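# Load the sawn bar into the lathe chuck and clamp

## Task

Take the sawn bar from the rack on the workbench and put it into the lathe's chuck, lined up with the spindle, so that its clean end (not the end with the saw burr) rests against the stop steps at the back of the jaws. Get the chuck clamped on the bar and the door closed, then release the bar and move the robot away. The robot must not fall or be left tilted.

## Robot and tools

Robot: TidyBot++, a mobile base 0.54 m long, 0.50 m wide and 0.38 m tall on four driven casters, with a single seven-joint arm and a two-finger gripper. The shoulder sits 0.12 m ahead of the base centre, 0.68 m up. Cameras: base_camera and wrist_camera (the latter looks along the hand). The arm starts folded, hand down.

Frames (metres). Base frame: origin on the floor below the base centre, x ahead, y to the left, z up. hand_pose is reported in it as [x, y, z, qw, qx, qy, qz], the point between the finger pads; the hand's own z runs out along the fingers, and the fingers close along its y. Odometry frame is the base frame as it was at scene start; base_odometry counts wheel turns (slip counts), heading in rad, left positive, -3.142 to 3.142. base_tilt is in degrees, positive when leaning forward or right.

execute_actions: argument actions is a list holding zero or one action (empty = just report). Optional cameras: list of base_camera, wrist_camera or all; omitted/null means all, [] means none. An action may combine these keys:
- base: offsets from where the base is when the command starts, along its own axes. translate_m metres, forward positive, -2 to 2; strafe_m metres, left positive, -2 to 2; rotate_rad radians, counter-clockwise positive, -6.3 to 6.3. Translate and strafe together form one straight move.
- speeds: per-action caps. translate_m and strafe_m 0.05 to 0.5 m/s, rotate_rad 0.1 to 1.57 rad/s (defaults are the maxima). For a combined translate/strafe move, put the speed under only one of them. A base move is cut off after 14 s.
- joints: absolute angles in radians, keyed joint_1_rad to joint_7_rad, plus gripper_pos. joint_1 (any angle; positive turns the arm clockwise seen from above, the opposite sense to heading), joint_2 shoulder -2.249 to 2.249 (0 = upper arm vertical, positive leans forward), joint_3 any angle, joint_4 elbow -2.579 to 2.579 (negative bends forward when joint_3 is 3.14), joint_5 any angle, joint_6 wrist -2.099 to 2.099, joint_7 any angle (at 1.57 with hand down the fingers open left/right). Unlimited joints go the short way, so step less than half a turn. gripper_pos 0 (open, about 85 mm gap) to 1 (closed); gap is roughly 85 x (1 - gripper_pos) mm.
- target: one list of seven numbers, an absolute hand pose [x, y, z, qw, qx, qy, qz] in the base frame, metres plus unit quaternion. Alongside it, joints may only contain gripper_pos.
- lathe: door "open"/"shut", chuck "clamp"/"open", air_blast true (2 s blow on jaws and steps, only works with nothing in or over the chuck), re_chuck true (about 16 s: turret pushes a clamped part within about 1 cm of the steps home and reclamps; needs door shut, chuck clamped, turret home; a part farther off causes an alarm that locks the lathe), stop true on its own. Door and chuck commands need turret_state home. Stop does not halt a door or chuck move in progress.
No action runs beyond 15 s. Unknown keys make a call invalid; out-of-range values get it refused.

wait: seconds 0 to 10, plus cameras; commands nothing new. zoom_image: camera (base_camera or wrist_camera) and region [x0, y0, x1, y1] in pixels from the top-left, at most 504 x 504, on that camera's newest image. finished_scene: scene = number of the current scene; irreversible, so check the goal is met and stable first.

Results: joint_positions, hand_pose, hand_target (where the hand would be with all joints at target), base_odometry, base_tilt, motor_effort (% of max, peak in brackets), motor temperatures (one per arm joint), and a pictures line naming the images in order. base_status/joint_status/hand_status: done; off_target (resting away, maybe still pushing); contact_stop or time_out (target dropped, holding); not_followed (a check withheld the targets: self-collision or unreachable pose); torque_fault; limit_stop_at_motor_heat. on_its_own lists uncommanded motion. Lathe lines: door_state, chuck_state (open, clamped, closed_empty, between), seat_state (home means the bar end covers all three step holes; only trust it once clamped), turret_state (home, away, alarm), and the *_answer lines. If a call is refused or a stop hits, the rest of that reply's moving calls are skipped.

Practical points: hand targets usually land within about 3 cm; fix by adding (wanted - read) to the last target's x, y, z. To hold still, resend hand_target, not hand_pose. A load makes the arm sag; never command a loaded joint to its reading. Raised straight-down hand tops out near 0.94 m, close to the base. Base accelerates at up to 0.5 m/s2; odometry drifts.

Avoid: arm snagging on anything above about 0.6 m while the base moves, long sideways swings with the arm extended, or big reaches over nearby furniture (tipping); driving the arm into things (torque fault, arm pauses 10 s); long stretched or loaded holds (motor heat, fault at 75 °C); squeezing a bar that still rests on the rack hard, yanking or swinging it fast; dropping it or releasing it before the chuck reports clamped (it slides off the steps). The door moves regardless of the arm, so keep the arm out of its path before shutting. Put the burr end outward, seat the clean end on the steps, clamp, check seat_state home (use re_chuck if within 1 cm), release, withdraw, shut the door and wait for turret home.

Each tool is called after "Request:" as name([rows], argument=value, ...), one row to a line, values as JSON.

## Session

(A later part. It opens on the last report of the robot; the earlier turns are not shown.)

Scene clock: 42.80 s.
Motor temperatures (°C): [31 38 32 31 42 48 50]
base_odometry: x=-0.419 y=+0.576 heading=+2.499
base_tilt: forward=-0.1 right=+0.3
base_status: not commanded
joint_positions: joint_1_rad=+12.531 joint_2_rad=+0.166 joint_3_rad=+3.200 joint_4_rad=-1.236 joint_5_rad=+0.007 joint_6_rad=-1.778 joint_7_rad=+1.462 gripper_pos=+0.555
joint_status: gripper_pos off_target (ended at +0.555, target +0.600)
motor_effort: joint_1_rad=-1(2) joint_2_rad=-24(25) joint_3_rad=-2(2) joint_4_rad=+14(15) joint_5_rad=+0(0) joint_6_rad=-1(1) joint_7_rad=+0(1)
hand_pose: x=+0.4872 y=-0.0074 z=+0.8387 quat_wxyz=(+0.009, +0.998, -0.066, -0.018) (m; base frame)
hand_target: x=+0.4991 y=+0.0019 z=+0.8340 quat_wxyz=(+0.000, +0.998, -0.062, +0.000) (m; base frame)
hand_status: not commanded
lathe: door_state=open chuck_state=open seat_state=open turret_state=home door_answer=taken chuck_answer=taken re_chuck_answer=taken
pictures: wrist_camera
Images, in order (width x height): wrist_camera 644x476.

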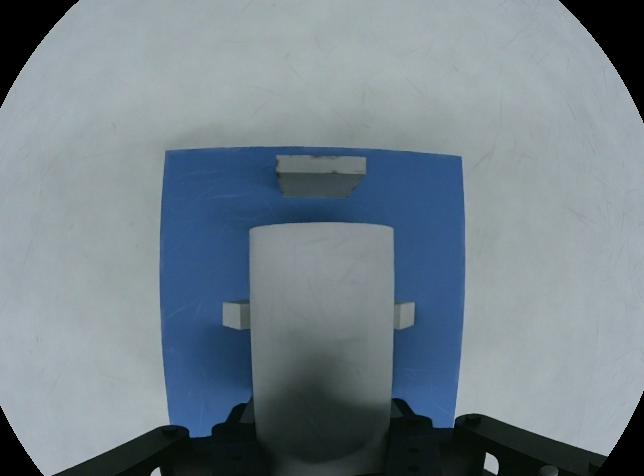

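Request:
execute_actions([
  {"joints":{"gripper_pos":0.4}},
], cameras=[])

Request:
execute_actions([
  {"target":[0.501,0.0019,0.844,0,0.998,-0.062,0]},
], cameras=["wrist_camera"])

Request:
execute_actions([
  {"joints":{"gripper_pos":0.56}},
], cameras=["wrist_camera"])

Scene clock: 43.93 s.
Motor temperatures (°C): [31 38 32 31 42 48 50]
base_odometry: x=-0.419 y=+0.576 heading=+2.499
base_tilt: forward=-0.1 right=+0.3
base_status: not commanded
joint_positions: joint_1_rad=+12.531 joint_2_rad=+0.165 joint_3_rad=+3.200 joint_4_rad=-1.236 joint_5_rad=+0.007 joint_6_rad=-1.778 joint_7_rad=+1.462 gripper_pos=+0.400
joint_status: all done
motor_effort: joint_1_rad=+0(1) joint_2_rad=-23(26) joint_3_rad=+0(2) joint_4_rad=+15(16) joint_5_rad=+1(1) joint_6_rad=-1(2) joint_7_rad=+0(1)
hand_pose: x=+0.4870 y=-0.0074 z=+0.8389 quat_wxyz=(+0.009, +0.998, -0.066, -0.018) (m; base frame)
hand_target: x=+0.4991 y=+0.0019 z=+0.8340 quat_wxyz=(+0.000, +0.998, -0.062, +0.000) (m; base frame)
hand_status: not commanded
lathe: door_state=open chuck_state=open seat_state=open turret_state=home door_answer=taken chuck_answer=taken re_chuck_answer=taken
pictures: none
No camera images: "cameras" was empty.

Scene clock: 44.63 s.
Motor temperatures (°C): [31 38 32 31 42 48 50]
base_odometry: x=-0.419 y=+0.576 heading=+2.499
base_tilt: forward=-0.1 right=+0.3
base_status: not commanded
joint_positions: joint_1_rad=+12.531 joint_2_rad=+0.165 joint_3_rad=+3.196 joint_4_rad=-1.224 joint_5_rad=+0.007 joint_6_rad=-1.778 joint_7_rad=+1.462 gripper_pos=+0.400
joint_status: not commanded
motor_effort: joint_1_rad=+0(0) joint_2_rad=-23(24) joint_3_rad=+0(1) joint_4_rad=+14(15) joint_5_rad=+1(1) joint_6_rad=-1(2) joint_7_rad=+0(1)
hand_pose: x=+0.4901 y=-0.0062 z=+0.8424 quat_wxyz=(+0.008, +0.998, -0.064, -0.012) (m; base frame)
hand_target: x=+0.5010 y=+0.0019 z=+0.8440 quat_wxyz=(+0.000, +0.998, -0.062, +0.000) (m; base frame)
hand_status: off_target (0.014 m and 1.7 deg from the pose sent, 0.018 m and 2.3 deg at the start)
lathe: door_state=open chuck_state=open seat_state=open turret_state=home door_answer=taken chuck_answer=taken re_chuck_answer=taken
pictures: wrist_camera
Images, in order (width x height): wrist_camera 644x476.

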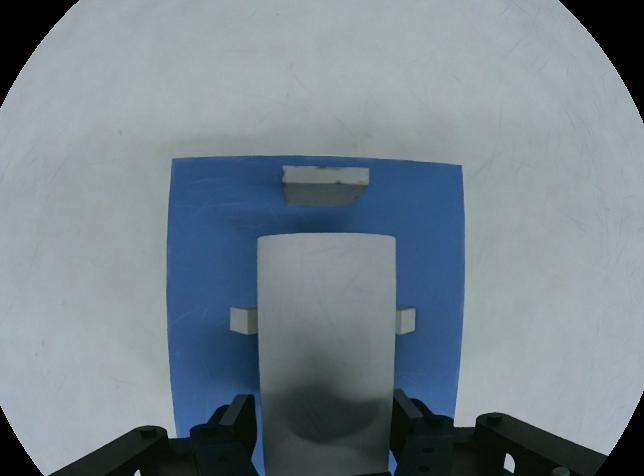

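Scene clock: 45.23 s.
Motor temperatures (°C): [31 38 32 31 42 48 50]
base_odometry: x=-0.419 y=+0.576 heading=+2.499
base_tilt: forward=-0.1 right=+0.3
base_status: not commanded
joint_positions: joint_1_rad=+12.531 joint_2_rad=+0.165 joint_3_rad=+3.196 joint_4_rad=-1.224 joint_5_rad=+0.007 joint_6_rad=-1.778 joint_7_rad=+1.462 gripper_pos=+0.543
joint_status: all done
motor_effort: joint_1_rad=-1(1) joint_2_rad=-23(24) joint_3_rad=-1(2) joint_4_rad=+14(15) joint_5_rad=+1(2) joint_6_rad=-1(1) joint_7_rad=+1(1)
hand_pose: x=+0.4901 y=-0.0062 z=+0.8427 quat_wxyz=(+0.008, +0.998, -0.064, -0.012) (m; base frame)
hand_target: x=+0.5010 y=+0.0019 z=+0.8440 quat_wxyz=(+0.000, +0.998, -0.062, +0.000) (m; base frame)
hand_status: not commanded
lathe: door_state=open chuck_state=open seat_state=open turret_state=home door_answer=taken chuck_answer=taken re_chuck_answer=taken
pictures: wrist_camera
Images, in order (width x height): wrist_camera 644x476.

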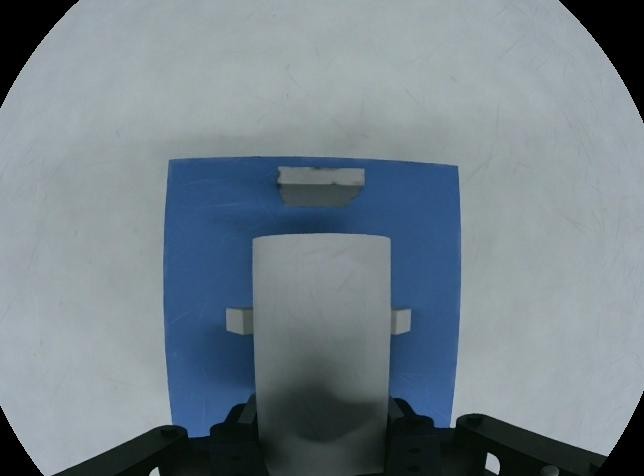

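Request:
execute_actions([
  {"joints":{"gripper_pos":0.4}},
], cameras=[])

Request:
execute_actions([
  {"target":[0.501,-0.0005,0.854,0,0.998,-0.062,0]},
], cameras=["wrist_camera"])

Request:
execute_actions([
  {"joints":{"gripper_pos":0.56}},
], cameras=["wrist_camera"])

Scene clock: 45.93 s.
Motor temperatures (°C): [31 38 32 31 42 48 50]
base_odometry: x=-0.419 y=+0.576 heading=+2.499
base_tilt: forward=-0.1 right=+0.3
base_status: not commanded
joint_positions: joint_1_rad=+12.531 joint_2_rad=+0.165 joint_3_rad=+3.196 joint_4_rad=-1.224 joint_5_rad=+0.007 joint_6_rad=-1.778 joint_7_rad=+1.462 gripper_pos=+0.400
joint_status: all done
motor_effort: joint_1_rad=+0(1) joint_2_rad=-24(26) joint_3_rad=+0(2) joint_4_rad=+14(16) joint_5_rad=+1(1) joint_6_rad=+0(1) joint_7_rad=+1(1)
hand_pose: x=+0.4901 y=-0.0062 z=+0.8427 quat_wxyz=(+0.008, +0.998, -0.064, -0.012) (m; base frame)
hand_target: x=+0.5010 y=+0.0019 z=+0.8440 quat_wxyz=(+0.000, +0.998, -0.062, +0.000) (m; base frame)
hand_status: not commanded
lathe: door_state=open chuck_state=open seat_state=open turret_state=home door_answer=taken chuck_answer=taken re_chuck_answer=taken
pictures: none
No camera images: "cameras" was empty.

Scene clock: 46.60 s.
Motor temperatures (°C): [31 38 32 31 42 48 50]
base_odometry: x=-0.419 y=+0.576 heading=+2.499
base_tilt: forward=-0.1 right=+0.3
base_status: not commanded
joint_positions: joint_1_rad=+12.531 joint_2_rad=+0.165 joint_3_rad=+3.196 joint_4_rad=-1.193 joint_5_rad=+0.007 joint_6_rad=-1.778 joint_7_rad=+1.462 gripper_pos=+0.400
joint_status: not commanded
motor_effort: joint_1_rad=+0(0) joint_2_rad=-23(25) joint_3_rad=+0(1) joint_4_rad=+14(15) joint_5_rad=+1(1) joint_6_rad=-1(1) joint_7_rad=+0(1)
hand_pose: x=+0.4978 y=-0.0063 z=+0.8521 quat_wxyz=(+0.008, +0.998, -0.064, +0.004) (m; base frame)
hand_target: x=+0.5010 y=-0.0005 z=+0.8540 quat_wxyz=(+0.000, +0.998, -0.062, +0.000) (m; base frame)
hand_status: done (0.007 m and 1.0 deg from the pose sent, 0.017 m and 1.7 deg at the start)
lathe: door_state=open chuck_state=open seat_state=open turret_state=home door_answer=taken chuck_answer=taken re_chuck_answer=taken
pictures: wrist_camera
Images, in order (width x height): wrist_camera 644x476.

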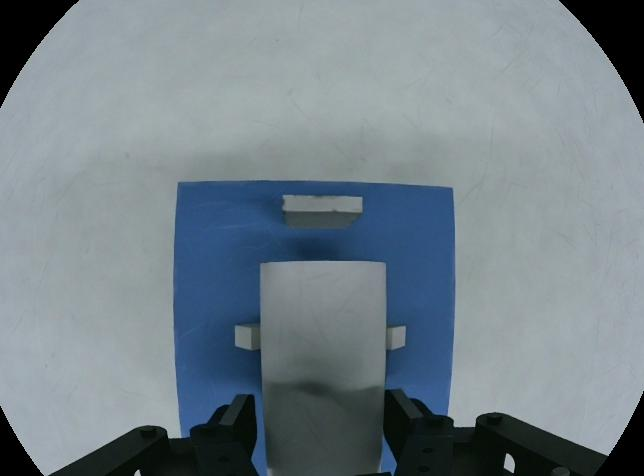

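Scene clock: 47.20 s.
Motor temperatures (°C): [31 38 32 31 42 48 50]
base_odometry: x=-0.419 y=+0.576 heading=+2.499
base_tilt: forward=-0.1 right=+0.3
base_status: not commanded
joint_positions: joint_1_rad=+12.531 joint_2_rad=+0.165 joint_3_rad=+3.196 joint_4_rad=-1.192 joint_5_rad=+0.007 joint_6_rad=-1.778 joint_7_rad=+1.462 gripper_pos=+0.545
joint_status: all done
motor_effort: joint_1_rad=-1(2) joint_2_rad=-23(24) joint_3_rad=-1(2) joint_4_rad=+14(15) joint_5_rad=+1(1) joint_6_rad=+1(1) joint_7_rad=+1(2)
hand_pose: x=+0.4981 y=-0.0063 z=+0.8525 quat_wxyz=(+0.008, +0.998, -0.064, +0.004) (m; base frame)
hand_target: x=+0.5010 y=-0.0005 z=+0.8540 quat_wxyz=(+0.000, +0.998, -0.062, +0.000) (m; base frame)
hand_status: not commanded
lathe: door_state=open chuck_state=open seat_state=open turret_state=home door_answer=taken chuck_answer=taken re_chuck_answer=taken
pictures: wrist_camera
Images, in order (width x height): wrist_camera 644x476.

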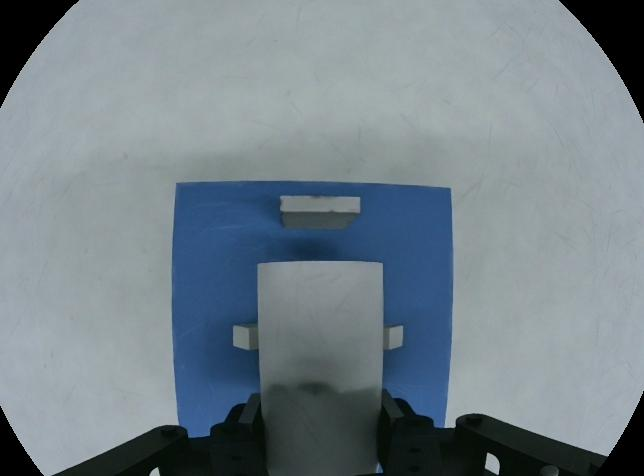

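Request:
execute_actions([
  {"joints":{"gripper_pos":0.4}},
], cameras=[])

Request:
execute_actions([
  {"target":[0.489,-0.0005,0.860,0,0.998,-0.062,0]},
], cameras=["wrist_camera"])

Scene clock: 48.00 s.
Motor temperatures (°C): [31 38 32 31 42 48 50]
base_odometry: x=-0.419 y=+0.576 heading=+2.499
base_tilt: forward=-0.1 right=+0.3
base_status: not commanded
joint_positions: joint_1_rad=+12.531 joint_2_rad=+0.165 joint_3_rad=+3.196 joint_4_rad=-1.192 joint_5_rad=+0.007 joint_6_rad=-1.778 joint_7_rad=+1.462 gripper_pos=+0.400
joint_status: all done
motor_effort: joint_1_rad=+0(1) joint_2_rad=-24(26) joint_3_rad=+0(1) joint_4_rad=+14(16) joint_5_rad=+1(1) joint_6_rad=-1(2) joint_7_rad=+0(1)
hand_pose: x=+0.4981 y=-0.0063 z=+0.8524 quat_wxyz=(+0.008, +0.998, -0.064, +0.004) (m; base frame)
hand_target: x=+0.5010 y=-0.0005 z=+0.8540 quat_wxyz=(+0.000, +0.998, -0.062, +0.000) (m; base frame)
hand_status: not commanded
lathe: door_state=open chuck_state=open seat_state=open turret_state=home door_answer=taken chuck_answer=taken re_chuck_answer=taken
pictures: none
No camera images: "cameras" was empty.

Scene clock: 48.67 s.
Motor temperatures (°C): [31 38 32 31 42 48 50]
base_odometry: x=-0.419 y=+0.576 heading=+2.499
base_tilt: forward=-0.1 right=+0.3
base_status: not commanded
joint_positions: joint_1_rad=+12.531 joint_2_rad=+0.151 joint_3_rad=+3.196 joint_4_rad=-1.192 joint_5_rad=+0.007 joint_6_rad=-1.778 joint_7_rad=+1.462 gripper_pos=+0.400
joint_status: not commanded
motor_effort: joint_1_rad=+0(1) joint_2_rad=-23(26) joint_3_rad=-1(1) joint_4_rad=+15(15) joint_5_rad=+1(1) joint_6_rad=+0(1) joint_7_rad=-1(1)
hand_pose: x=+0.4957 y=-0.0064 z=+0.8577 quat_wxyz=(+0.007, +0.998, -0.064, +0.011) (m; base frame)
hand_target: x=+0.4890 y=-0.0005 z=+0.8600 quat_wxyz=(+0.000, +0.998, -0.062, +0.000) (m; base frame)
hand_status: done (0.009 m and 1.5 deg from the pose sent, 0.013 m and 1.0 deg at the start)
lathe: door_state=open chuck_state=open seat_state=open turret_state=home door_answer=taken chuck_answer=taken re_chuck_answer=taken
pictures: wrist_camera
Images, in order (width x height): wrist_camera 644x476.

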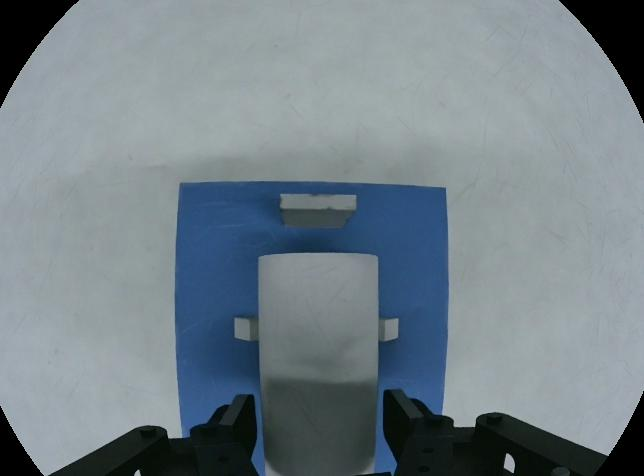

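Request:
execute_actions([
  {"target":[0.476,-0.0005,0.859,0,0.998,-0.062,0]},
], cameras=["wrist_camera"])

Request:
execute_actions([
  {"joints":{"gripper_pos":0.6}},
], cameras=["wrist_camera"])

Scene clock: 49.60 s.
Motor temperatures (°C): [31 38 32 31 42 48 50]
base_odometry: x=-0.419 y=+0.576 heading=+2.499
base_tilt: forward=-0.1 right=+0.3
base_status: not commanded
joint_positions: joint_1_rad=+12.531 joint_2_rad=+0.121 joint_3_rad=+3.196 joint_4_rad=-1.212 joint_5_rad=+0.007 joint_6_rad=-1.778 joint_7_rad=+1.462 gripper_pos=+0.400
joint_status: not commanded
motor_effort: joint_1_rad=+0(0) joint_2_rad=-21(24) joint_3_rad=-1(1) joint_4_rad=+15(15) joint_5_rad=+1(1) joint_6_rad=+0(1) joint_7_rad=-1(1)
hand_pose: x=+0.4856 y=-0.0065 z=+0.8626 quat_wxyz=(+0.006, +0.998, -0.064, +0.016) (m; base frame)
hand_target: x=+0.4760 y=-0.0005 z=+0.8590 quat_wxyz=(+0.000, +0.998, -0.062, +0.000) (m; base frame)
hand_status: off_target (0.012 m and 2.0 deg from the pose sent, 0.021 m and 1.5 deg at the start)
lathe: door_state=open chuck_state=open seat_state=open turret_state=home door_answer=taken chuck_answer=taken re_chuck_answer=taken
pictures: wrist_camera
Images, in order (width x height): wrist_camera 644x476.

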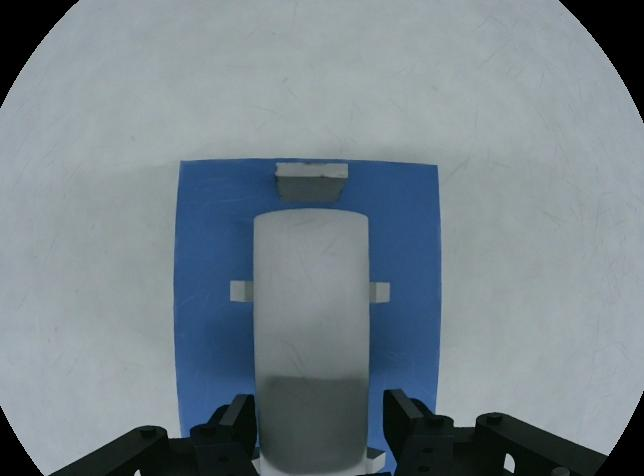

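Scene clock: 50.23 s.
Motor temperatures (°C): [31 38 32 31 42 48 50]
base_odometry: x=-0.419 y=+0.576 heading=+2.499
base_tilt: forward=-0.1 right=+0.3
base_status: not commanded
joint_positions: joint_1_rad=+12.531 joint_2_rad=+0.118 joint_3_rad=+3.196 joint_4_rad=-1.212 joint_5_rad=+0.007 joint_6_rad=-1.778 joint_7_rad=+1.462 gripper_pos=+0.560
joint_status: gripper_pos off_target (ended at +0.560, target +0.600)
motor_effort: joint_1_rad=-1(1) joint_2_rad=-22(23) joint_3_rad=+0(1) joint_4_rad=+14(15) joint_5_rad=+1(2) joint_6_rad=-1(1) joint_7_rad=+1(1)
hand_pose: x=+0.4851 y=-0.0064 z=+0.8634 quat_wxyz=(+0.006, +0.998, -0.064, +0.017) (m; base frame)
hand_target: x=+0.4760 y=-0.0005 z=+0.8590 quat_wxyz=(+0.000, +0.998, -0.062, +0.000) (m; base frame)
hand_status: not commanded
lathe: door_state=open chuck_state=open seat_state=open turret_state=home door_answer=taken chuck_answer=taken re_chuck_answer=taken
pictures: wrist_camera
Images, in order (width x height): wrist_camera 644x476.

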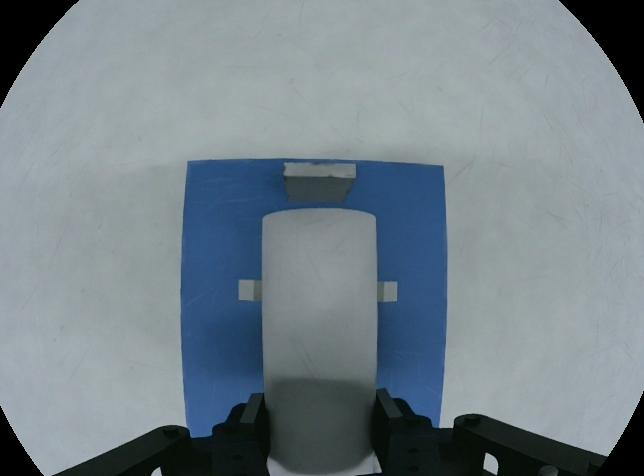

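Request:
execute_actions([
  {"target":[0.478,-0.002,0.877,0,0.998,-0.062,0],"joints":{"gripper_pos":0.66}},
], cameras=["wrist_camera"])

Request:
execute_actions([
  {"joints":{"gripper_pos":1.0}},
], cameras=["wrist_camera"])

Scene clock: 51.20 s.
Motor temperatures (°C): [31 38 31 31 42 48 50]
base_odometry: x=-0.419 y=+0.576 heading=+2.499
base_tilt: forward=-0.1 right=+0.3
base_status: not commanded
joint_positions: joint_1_rad=+12.531 joint_2_rad=+0.133 joint_3_rad=+3.196 joint_4_rad=-1.187 joint_5_rad=+0.007 joint_6_rad=-1.812 joint_7_rad=+1.462 gripper_pos=+0.560
joint_status: gripper_pos off_target (ended at +0.560, target +0.660)
motor_effort: joint_1_rad=+0(1) joint_2_rad=-26(26) joint_3_rad=-1(2) joint_4_rad=+17(17) joint_5_rad=+1(1) joint_6_rad=+0(1) joint_7_rad=+0(1)
hand_pose: x=+0.4829 y=-0.0062 z=+0.8655 quat_wxyz=(+0.007, +0.998, -0.064, +0.005) (m; base frame)
hand_target: x=+0.4780 y=-0.0020 z=+0.8770 quat_wxyz=(+0.000, +0.998, -0.062, +0.000) (m; base frame)
hand_status: off_target (0.013 m and 1.0 deg from the pose sent, 0.016 m and 2.1 deg at the start)
lathe: door_state=open chuck_state=open seat_state=open turret_state=home door_answer=taken chuck_answer=taken re_chuck_answer=taken
pictures: wrist_camera
Images, in order (width x height): wrist_camera 644x476.

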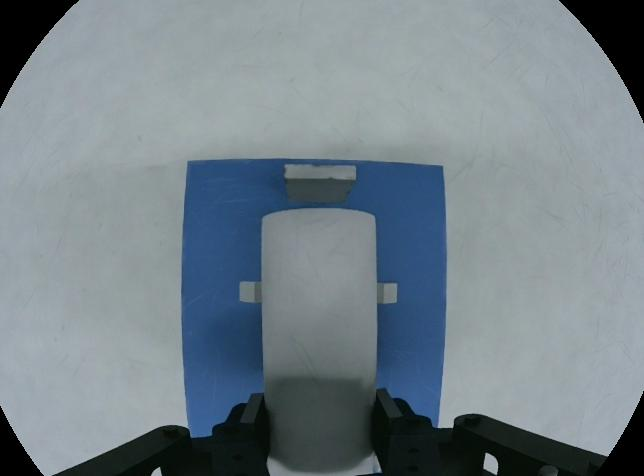

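Scene clock: 51.93 s.
Motor temperatures (°C): [31 38 31 31 42 48 50]
base_odometry: x=-0.419 y=+0.576 heading=+2.499
base_tilt: forward=-0.1 right=+0.3
base_status: not commanded
joint_positions: joint_1_rad=+12.531 joint_2_rad=+0.133 joint_3_rad=+3.196 joint_4_rad=-1.187 joint_5_rad=+0.007 joint_6_rad=-1.812 joint_7_rad=+1.462 gripper_pos=+0.560
joint_status: gripper_pos off_target (ended at +0.560, target +1.000)
motor_effort: joint_1_rad=+0(1) joint_2_rad=-25(26) joint_3_rad=-1(1) joint_4_rad=+17(17) joint_5_rad=+1(1) joint_6_rad=+1(1) joint_7_rad=+0(1)
hand_pose: x=+0.4829 y=-0.0062 z=+0.8655 quat_wxyz=(+0.007, +0.998, -0.064, +0.005) (m; base frame)
hand_target: x=+0.4780 y=-0.0020 z=+0.8770 quat_wxyz=(+0.000, +0.998, -0.062, +0.000) (m; base frame)
hand_status: not commanded
lathe: door_state=open chuck_state=open seat_state=open turret_state=home door_answer=taken chuck_answer=taken re_chuck_answer=taken
pictures: wrist_camera
Images, in order (width x height): wrist_camera 644x476.

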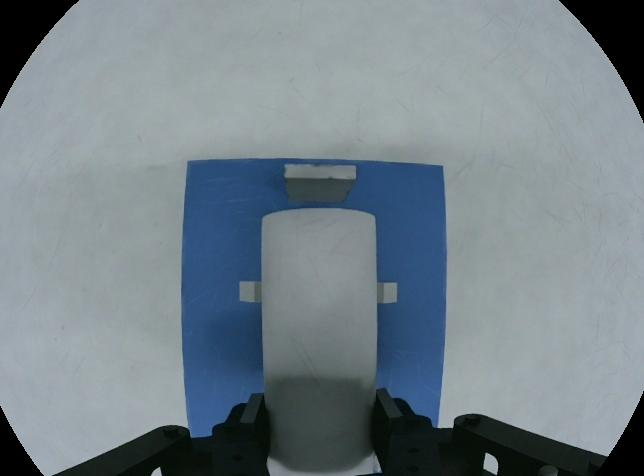

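Request:
execute_actions([
  {"target":[0.47,-0.004,0.925,0,0.998,-0.062,0]},
], cameras=["wrist_camera"])

Scene clock: 53.20 s.
Motor temperatures (°C): [31 38 31 31 42 48 50]
base_odometry: x=-0.419 y=+0.576 heading=+2.499
base_tilt: forward=-0.1 right=+0.3
base_status: not commanded
joint_positions: joint_1_rad=+12.531 joint_2_rad=+0.154 joint_3_rad=+3.196 joint_4_rad=-0.992 joint_5_rad=+0.007 joint_6_rad=-1.971 joint_7_rad=+1.462 gripper_pos=+0.560
joint_status: not commanded
motor_effort: joint_1_rad=+0(1) joint_2_rad=-26(26) joint_3_rad=+0(1) joint_4_rad=+16(18) joint_5_rad=+1(1) joint_6_rad=+0(1) joint_7_rad=+0(1)
hand_pose: x=+0.4782 y=-0.0053 z=+0.9159 quat_wxyz=(+0.007, +0.998, -0.065, +0.013) (m; base frame)
hand_target: x=+0.4700 y=-0.0040 z=+0.9249 quat_wxyz=(+0.000, +0.998, -0.062, +0.000) (m; base frame)
hand_status: off_target (0.012 m and 1.7 deg from the pose sent, 0.061 m and 1.0 deg at the start)
lathe: door_state=open chuck_state=open seat_state=open turret_state=home door_answer=taken chuck_answer=taken re_chuck_answer=taken
pictures: wrist_camera
Images, in order (width x height): wrist_camera 644x476.

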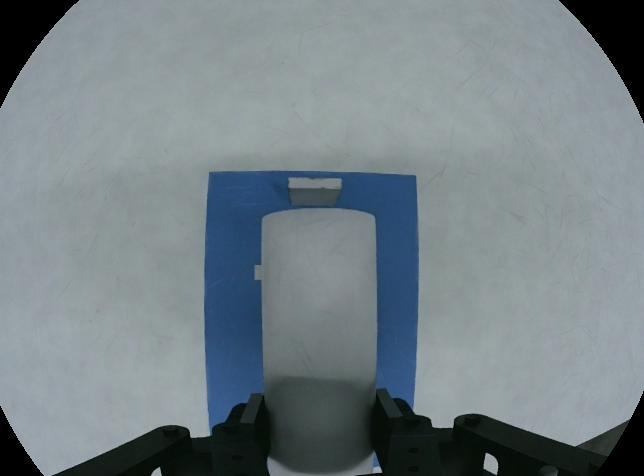

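Request:
execute_actions([
  {"base":{"translate_m":-0.38}},
], cameras=["wrist_camera"])

Request:
execute_actions([
  {"base":{"rotate_rad":-3.142},"speeds":{"rotate_rad":1.0},"joints":{"joint_1_rad":0.0,"joint_2_rad":-0.35,"joint_4_rad":-2.0,"joint_6_rad":-1.0,"joint_7_rad":3.05}},
], cameras=["wrist_camera"])

Scene clock: 56.13 s.
Motor temperatures (°C): [31 38 31 31 42 48 50]
base_odometry: x=-0.115 y=+0.348 heading=+2.499
base_tilt: forward=-0.2 right=+0.3
base_status: done
joint_positions: joint_1_rad=+12.533 joint_2_rad=+0.163 joint_3_rad=+3.196 joint_4_rad=-0.988 joint_5_rad=+0.006 joint_6_rad=-1.990 joint_7_rad=+1.462 gripper_pos=+0.560
joint_status: not commanded
motor_effort: joint_1_rad=+0(4) joint_2_rad=-25(30) joint_3_rad=-1(4) joint_4_rad=+16(17) joint_5_rad=+1(2) joint_6_rad=+0(2) joint_7_rad=+0(1)
hand_pose: x=+0.4750 y=-0.0055 z=+0.9140 quat_wxyz=(+0.007, +0.998, -0.065, +0.001) (m; base frame)
hand_target: x=+0.4700 y=-0.0040 z=+0.9249 quat_wxyz=(+0.000, +0.998, -0.062, +0.000) (m; base frame)
hand_status: not commanded
lathe: door_state=open chuck_state=open seat_state=open turret_state=home door_answer=taken chuck_answer=taken re_chuck_answer=taken
pictures: wrist_camera
Images, in order (width x height): wrist_camera 644x476.

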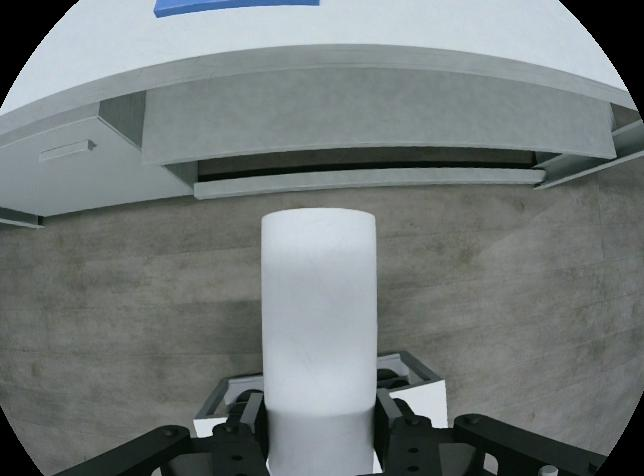

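Scene clock: 60.20 s.
Motor temperatures (°C): [31 38 31 31 42 48 50]
base_odometry: x=-0.115 y=+0.348 heading=-0.642
base_tilt: forward=-0.2 right=+0.3
base_status: done
joint_positions: joint_1_rad=+12.548 joint_2_rad=-0.325 joint_3_rad=+3.196 joint_4_rad=-1.997 joint_5_rad=+0.006 joint_6_rad=-1.066 joint_7_rad=+2.967 gripper_pos=+0.560
joint_status: all done
motor_effort: joint_1_rad=+0(3) joint_2_rad=-10(28) joint_3_rad=+0(2) joint_4_rad=+20(21) joint_5_rad=+0(3) joint_6_rad=+4(5) joint_7_rad=+0(2)
hand_pose: x=+0.4201 y=-0.0116 z=+0.7626 quat_wxyz=(+0.127, +0.761, +0.617, +0.155) (m; base frame)
hand_target: x=+0.4354 y=-0.0135 z=+0.7779 quat_wxyz=(+0.159, +0.735, +0.633, +0.185) (m; base frame)
hand_status: not commanded
lathe: door_state=open chuck_state=open seat_state=open turret_state=home door_answer=taken chuck_answer=taken re_chuck_answer=taken
pictures: wrist_camera
Images, in order (width x height): wrist_camera 644x476.

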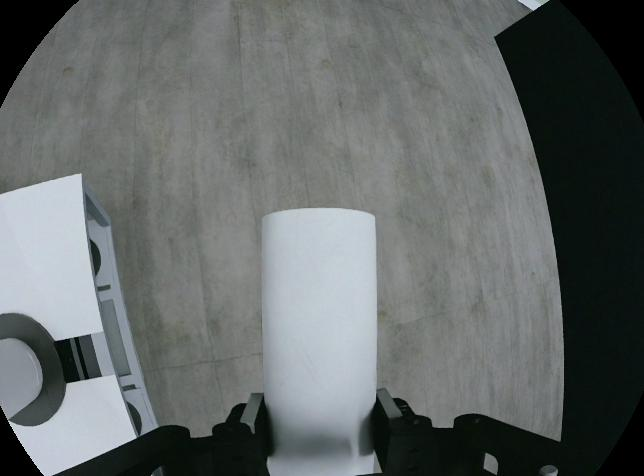

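Request:
execute_actions([
  {"base":{"translate_m":0.8},"joints":{"joint_1_rad":0.0,"joint_2_rad":-0.26,"joint_4_rad":-2.112,"joint_6_rad":0.26,"joint_7_rad":3.2}},
])

Scene clock: 63.00 s.
Motor temperatures (°C): [31 38 31 31 42 48 50]
base_odometry: x=+0.526 y=-0.132 heading=-0.643
base_tilt: forward=-0.1 right=+0.3
base_status: done
joint_positions: joint_1_rad=+12.548 joint_2_rad=-0.244 joint_3_rad=+3.196 joint_4_rad=-2.121 joint_5_rad=+0.006 joint_6_rad=+0.177 joint_7_rad=+3.119 gripper_pos=+0.560
joint_status: all done
motor_effort: joint_1_rad=+0(2) joint_2_rad=-17(20) joint_3_rad=+0(1) joint_4_rad=+24(25) joint_5_rad=+0(1) joint_6_rad=+12(13) joint_7_rad=-1(2)
hand_pose: x=+0.6262 y=-0.0192 z=+0.9553 quat_wxyz=(+0.467, +0.547, +0.515, +0.466) (m; base frame)
hand_target: x=+0.6239 y=-0.0293 z=+0.9946 quat_wxyz=(+0.516, +0.510, +0.501, +0.472) (m; base frame)
hand_status: not commanded
lathe: door_state=open chuck_state=open seat_state=open turret_state=home door_answer=taken chuck_answer=taken re_chuck_answer=taken
pictures: base_camera, wrist_camera
Images, in order (width x height): base_camera 644x364, wrist_camera 644x476.

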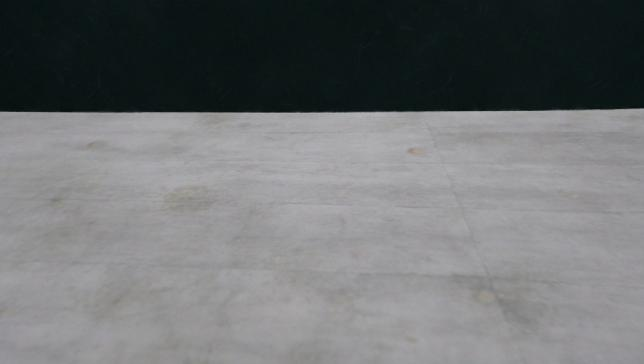

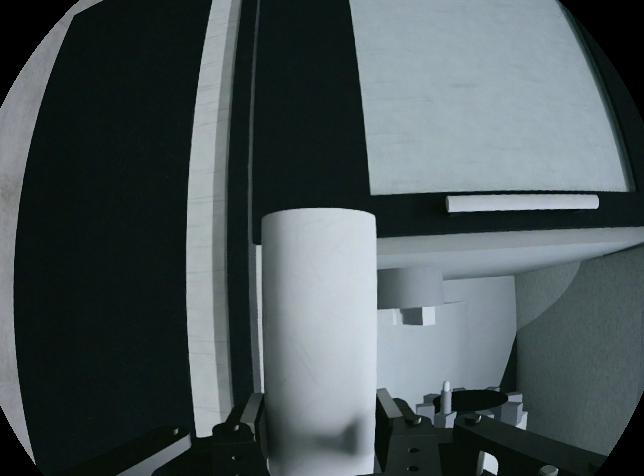

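Request:
execute_actions([
  {"lathe":{"air_blast":true}},
], cameras=["wrist_camera"])

Request:
zoom_image(camera="wrist_camera", region=[370, 240, 540, 440])

Scene clock: 63.47 s.
Motor temperatures (°C): [31 38 31 31 42 48 50]
base_odometry: x=+0.526 y=-0.132 heading=-0.643
base_tilt: forward=-0.1 right=+0.3
base_status: not commanded
joint_positions: joint_1_rad=+12.548 joint_2_rad=-0.244 joint_3_rad=+3.196 joint_4_rad=-2.121 joint_5_rad=+0.006 joint_6_rad=+0.177 joint_7_rad=+3.119 gripper_pos=+0.560
joint_status: not commanded
motor_effort: joint_1_rad=+0(0) joint_2_rad=-18(18) joint_3_rad=-1(1) joint_4_rad=+24(24) joint_5_rad=+0(0) joint_6_rad=+11(12) joint_7_rad=+0(1)
hand_pose: x=+0.6262 y=-0.0192 z=+0.9553 quat_wxyz=(+0.467, +0.547, +0.515, +0.466) (m; base frame)
hand_target: x=+0.6239 y=-0.0293 z=+0.9946 quat_wxyz=(+0.516, +0.510, +0.501, +0.472) (m; base frame)
hand_status: not commanded
lathe: door_state=open chuck_state=open seat_state=open turret_state=home door_answer=taken chuck_answer=taken re_chuck_answer=taken
pictures: wrist_camera
Images, in order (width x height): wrist_camera 644x476.

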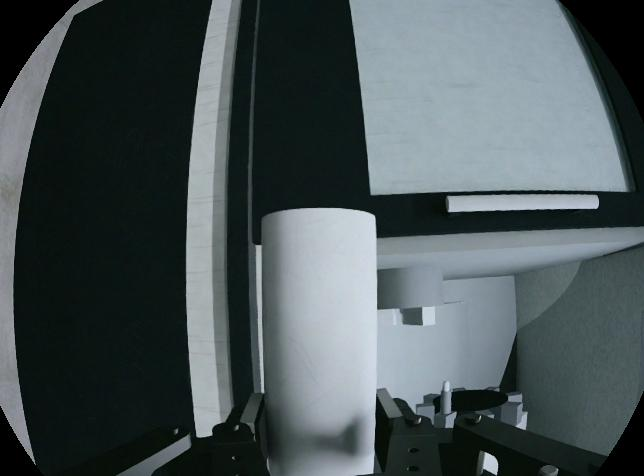

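Scaled by 2.520.

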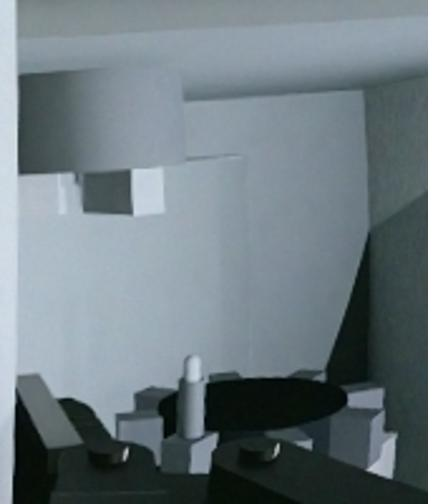

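Request:
execute_actions([
  {"base":{"translate_m":0.25,"strafe_m":-0.2},"joints":{"joint_1_rad":-0.03,"joint_2_rad":-0.26,"joint_4_rad":-2.06,"joint_6_rad":0.38,"joint_7_rad":3.22}},
])

Scene clock: 66.13 s.
Motor temperatures (°C): [31 38 31 31 42 48 50]
base_odometry: x=+0.606 y=-0.442 heading=-0.642
base_tilt: forward=-0.1 right=+0.3
base_status: done
joint_positions: joint_1_rad=+12.544 joint_2_rad=-0.242 joint_3_rad=+3.196 joint_4_rad=-2.104 joint_5_rad=+0.006 joint_6_rad=+0.300 joint_7_rad=+3.139 gripper_pos=+0.560
joint_status: joint_4_rad off_target (ended at -2.104, target -2.060); the others done
motor_effort: joint_1_rad=+0(2) joint_2_rad=-18(21) joint_3_rad=+0(3) joint_4_rad=+24(26) joint_5_rad=+0(1) joint_6_rad=+11(14) joint_7_rad=-1(2)
hand_pose: x=+0.6309 y=-0.0181 z=+1.0030 quat_wxyz=(+0.507, +0.507, +0.488, +0.497) (m; base frame)
hand_target: x=+0.6253 y=-0.0154 z=+1.0637 quat_wxyz=(+0.558, +0.454, +0.468, +0.514) (m; base frame)
hand_status: not commanded
lathe: door_state=open chuck_state=open seat_state=open turret_state=home door_answer=taken chuck_answer=taken re_chuck_answer=taken
pictures: base_camera, wrist_camera
Images, in order (width x height): base_camera 644x364, wrist_camera 644x476.

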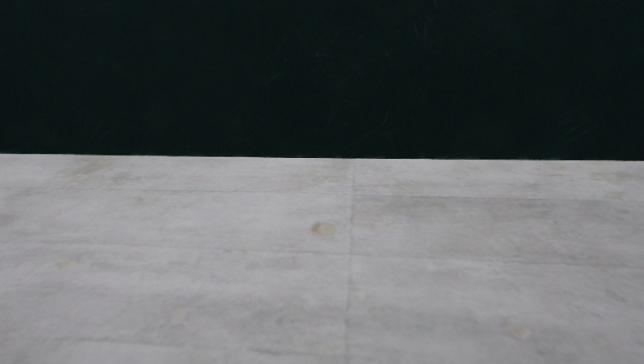

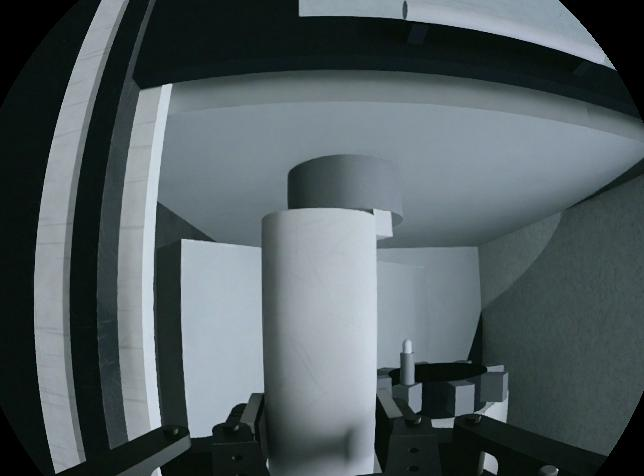

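Request:
execute_actions([
  {"base":{"translate_m":0.2}},
])

Scene clock: 67.90 s.
Motor temperatures (°C): [31 38 31 31 42 48 50]
base_odometry: x=+0.767 y=-0.562 heading=-0.643
base_tilt: forward=-0.1 right=+0.3
base_status: done
joint_positions: joint_1_rad=+12.544 joint_2_rad=-0.236 joint_3_rad=+3.196 joint_4_rad=-2.104 joint_5_rad=+0.006 joint_6_rad=+0.302 joint_7_rad=+3.139 gripper_pos=+0.560
joint_status: not commanded
motor_effort: joint_1_rad=+0(2) joint_2_rad=-18(22) joint_3_rad=-1(2) joint_4_rad=+24(25) joint_5_rad=+0(1) joint_6_rad=+12(13) joint_7_rad=-1(1)
hand_pose: x=+0.6328 y=-0.0180 z=+1.0005 quat_wxyz=(+0.506, +0.508, +0.489, +0.496) (m; base frame)
hand_target: x=+0.6253 y=-0.0154 z=+1.0637 quat_wxyz=(+0.558, +0.454, +0.468, +0.514) (m; base frame)
hand_status: not commanded
lathe: door_state=open chuck_state=open seat_state=open turret_state=home door_answer=taken chuck_answer=taken re_chuck_answer=taken
pictures: base_camera, wrist_camera
Images, in order (width x height): base_camera 644x364, wrist_camera 644x476.

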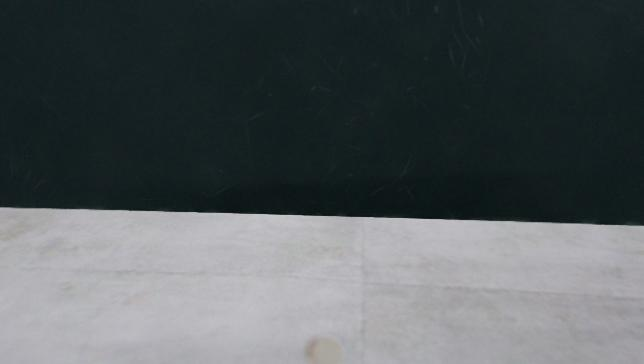

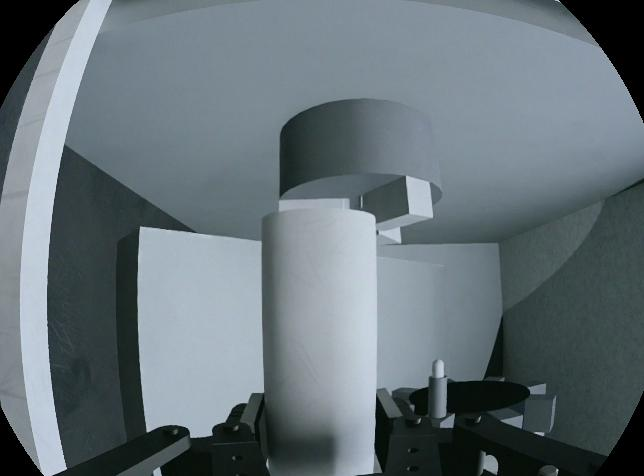

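Request:
zoom_image(camera="wrist_camera", region=[260, 90, 460, 250])

Scaled by 2.520.

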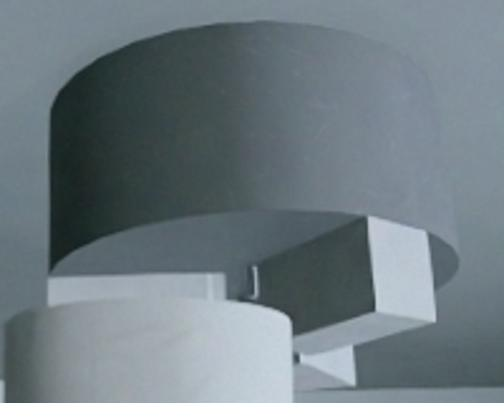

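Request:
execute_actions([
  {"base":{"translate_m":0.26},"speeds":{"translate_m":0.25},"joints":{"joint_1_rad":-0.02,"joint_2_rad":-0.284,"joint_3_rad":3.14,"joint_4_rad":-1.89,"joint_6_rad":0.18,"joint_7_rad":3.22}},
])

Request:
zoom_image(camera="wrist_camera", region=[220, 90, 480, 290])

Scene clock: 71.97 s.
Motor temperatures (°C): [31 38 31 31 42 48 50]
base_odometry: x=+0.975 y=-0.718 heading=-0.643
base_tilt: forward=-0.1 right=+0.3
base_status: done
joint_positions: joint_1_rad=+12.544 joint_2_rad=-0.259 joint_3_rad=+3.158 joint_4_rad=-1.945 joint_5_rad=+0.006 joint_6_rad=+0.209 joint_7_rad=+3.139 gripper_pos=+0.560
joint_status: joint_4_rad off_target (ended at -1.945, target -1.890); the others done
motor_effort: joint_1_rad=+0(1) joint_2_rad=-18(22) joint_3_rad=+0(2) joint_4_rad=+25(26) joint_5_rad=+0(1) joint_6_rad=+12(15) joint_7_rad=-1(1)
hand_pose: x=+0.6336 y=+0.0035 z=+1.0817 quat_wxyz=(+0.521, +0.474, +0.478, +0.525) (m; base frame)
hand_target: x=+0.6232 y=+0.0119 z=+1.1196 quat_wxyz=(+0.548, +0.441, +0.483, +0.521) (m; base frame)
hand_status: not commanded
lathe: door_state=open chuck_state=open seat_state=open turret_state=home door_answer=taken chuck_answer=taken re_chuck_answer=taken
pictures: base_camera, wrist_camera
Images, in order (width x height): base_camera 644x364, wrist_camera 644x476.

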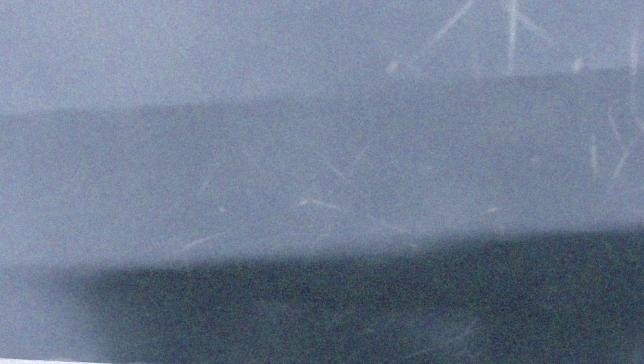

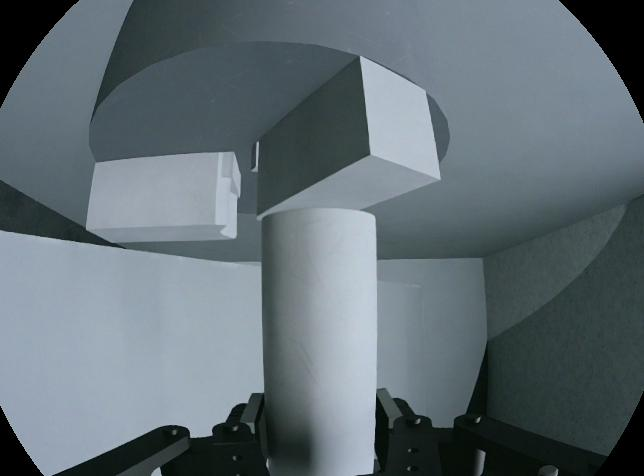

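Scaled by 1.938.

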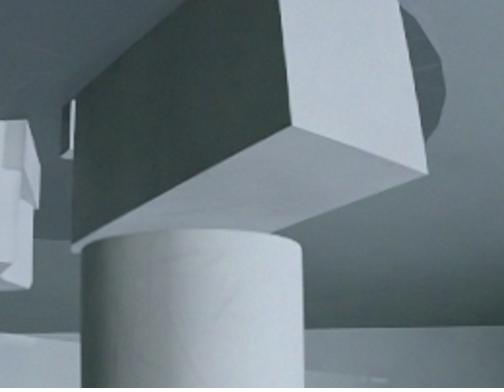

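Request:
execute_actions([
  {"base":{"translate_m":0.05},"speeds":{"translate_m":0.15},"joints":{"joint_4_rad":-1.865,"joint_6_rad":0.06}},
])

Scene clock: 73.77 s.
Motor temperatures (°C): [31 38 31 31 42 48 50]
base_odometry: x=+1.015 y=-0.749 heading=-0.644
base_tilt: forward=-0.1 right=+0.3
base_status: done
joint_positions: joint_1_rad=+12.544 joint_2_rad=-0.261 joint_3_rad=+3.157 joint_4_rad=-1.921 joint_5_rad=+0.006 joint_6_rad=+0.078 joint_7_rad=+3.139 gripper_pos=+0.560
joint_status: joint_4_rad off_target (ended at -1.921, target -1.865); the others done
motor_effort: joint_1_rad=+0(1) joint_2_rad=-18(22) joint_3_rad=+0(1) joint_4_rad=+25(27) joint_5_rad=+0(1) joint_6_rad=+12(14) joint_7_rad=-1(1)
hand_pose: x=+0.6349 y=+0.0036 z=+1.0572 quat_wxyz=(+0.495, +0.501, +0.505, +0.499) (m; base frame)
hand_target: x=+0.6262 y=+0.0123 z=+1.0980 quat_wxyz=(+0.525, +0.465, +0.509, +0.500) (m; base frame)
hand_status: not commanded
lathe: door_state=open chuck_state=open seat_state=open turret_state=home door_answer=taken chuck_answer=taken re_chuck_answer=taken
pictures: base_camera, wrist_camera
Images, in order (width x height): base_camera 644x364, wrist_camera 644x476.

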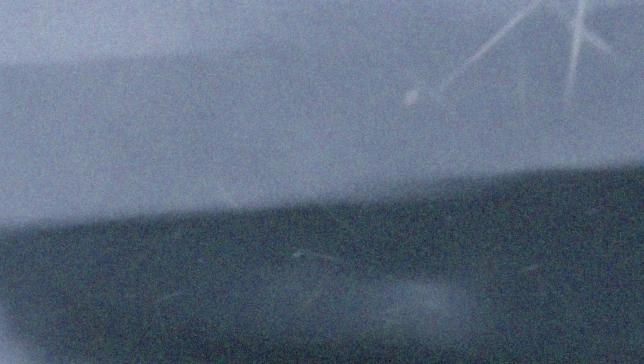

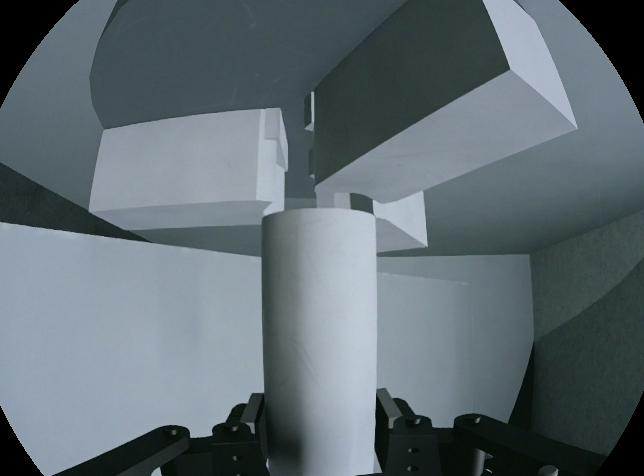

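Request:
zoom_image(camera="wrist_camera", region=[220, 60, 460, 260])

Scaled by 2.100.

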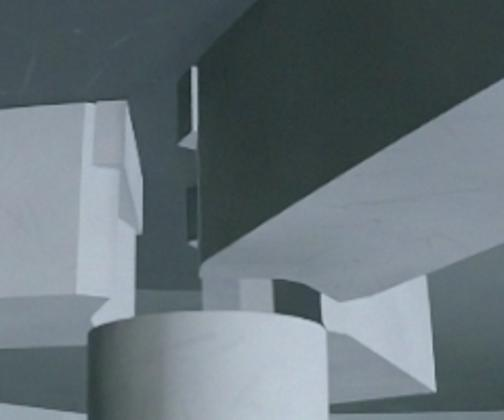

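Request:
execute_actions([
  {"base":{"translate_m":0.03},"speeds":{"translate_m":0.1}},
], cameras=["wrist_camera"])

Request:
zoom_image(camera="wrist_camera", region=[220, 60, 460, 260])

Scene clock: 74.90 s.
Motor temperatures (°C): [31 38 31 31 42 48 50]
base_odometry: x=+1.039 y=-0.767 heading=-0.644
base_tilt: forward=-0.1 right=+0.3
base_status: done
joint_positions: joint_1_rad=+12.544 joint_2_rad=-0.263 joint_3_rad=+3.157 joint_4_rad=-1.920 joint_5_rad=+0.006 joint_6_rad=+0.077 joint_7_rad=+3.140 gripper_pos=+0.560
joint_status: not commanded
motor_effort: joint_1_rad=+0(1) joint_2_rad=-18(22) joint_3_rad=+0(2) joint_4_rad=+25(26) joint_5_rad=+0(1) joint_6_rad=+12(13) joint_7_rad=-1(1)
hand_pose: x=+0.6344 y=+0.0037 z=+1.0581 quat_wxyz=(+0.496, +0.500, +0.504, +0.500) (m; base frame)
hand_target: x=+0.6262 y=+0.0123 z=+1.0980 quat_wxyz=(+0.525, +0.465, +0.509, +0.500) (m; base frame)
hand_status: not commanded
lathe: door_state=open chuck_state=open seat_state=open turret_state=home door_answer=taken chuck_answer=taken re_chuck_answer=taken
pictures: wrist_camera
Images, in order (width x height): wrist_camera 644x476.

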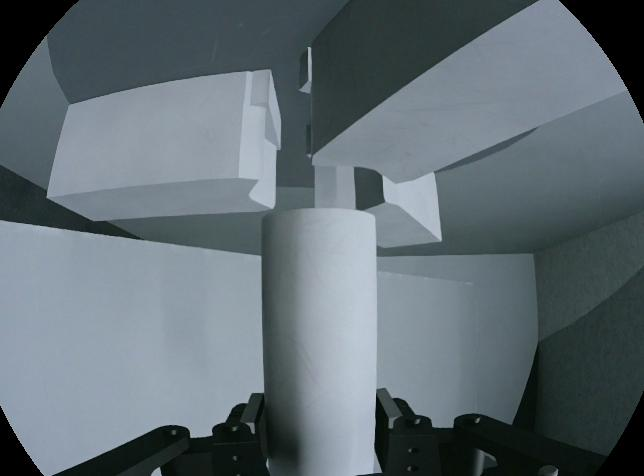

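Scaled by 2.100.

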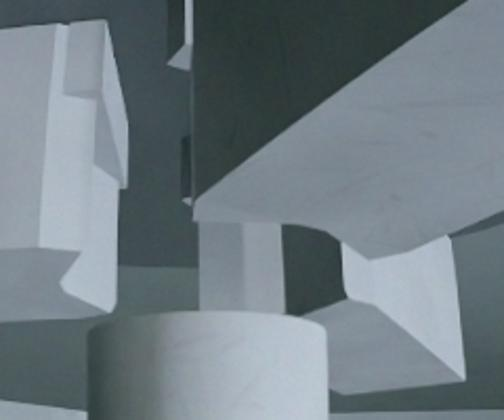

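Request:
execute_actions([
  {"base":{"translate_m":0.015,"strafe_m":0.012},"speeds":{"translate_m":0.1}},
], cameras=["wrist_camera"])

Request:
zoom_image(camera="wrist_camera", region=[220, 90, 430, 250])

Scene clock: 76.20 s.
Motor temperatures (°C): [31 38 31 31 42 48 50]
base_odometry: x=+1.059 y=-0.767 heading=-0.644
base_tilt: forward=-0.1 right=+0.3
base_status: done
joint_positions: joint_1_rad=+12.555 joint_2_rad=-0.265 joint_3_rad=+3.161 joint_4_rad=-1.920 joint_5_rad=+0.006 joint_6_rad=+0.077 joint_7_rad=+3.140 gripper_pos=+0.560
joint_status: not commanded
motor_effort: joint_1_rad=-4(6) joint_2_rad=-17(21) joint_3_rad=-4(7) joint_4_rad=+25(26) joint_5_rad=+1(1) joint_6_rad=+12(13) joint_7_rad=+0(1)
hand_pose: x=+0.6334 y=-0.0047 z=+1.0594 quat_wxyz=(+0.500, +0.504, +0.500, +0.497) (m; base frame)
hand_target: x=+0.6262 y=+0.0123 z=+1.0980 quat_wxyz=(+0.525, +0.465, +0.509, +0.500) (m; base frame)
hand_status: not commanded
lathe: door_state=open chuck_state=open seat_state=open turret_state=home door_answer=taken chuck_answer=taken re_chuck_answer=taken
pictures: wrist_camera
Images, in order (width x height): wrist_camera 644x476.

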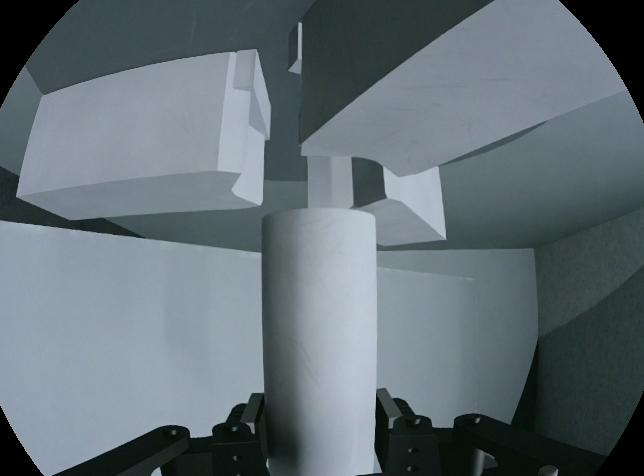

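Scaled by 2.400.

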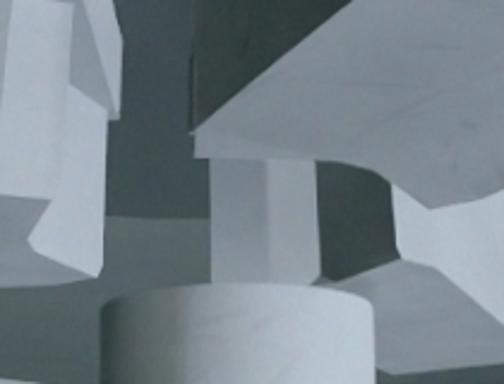

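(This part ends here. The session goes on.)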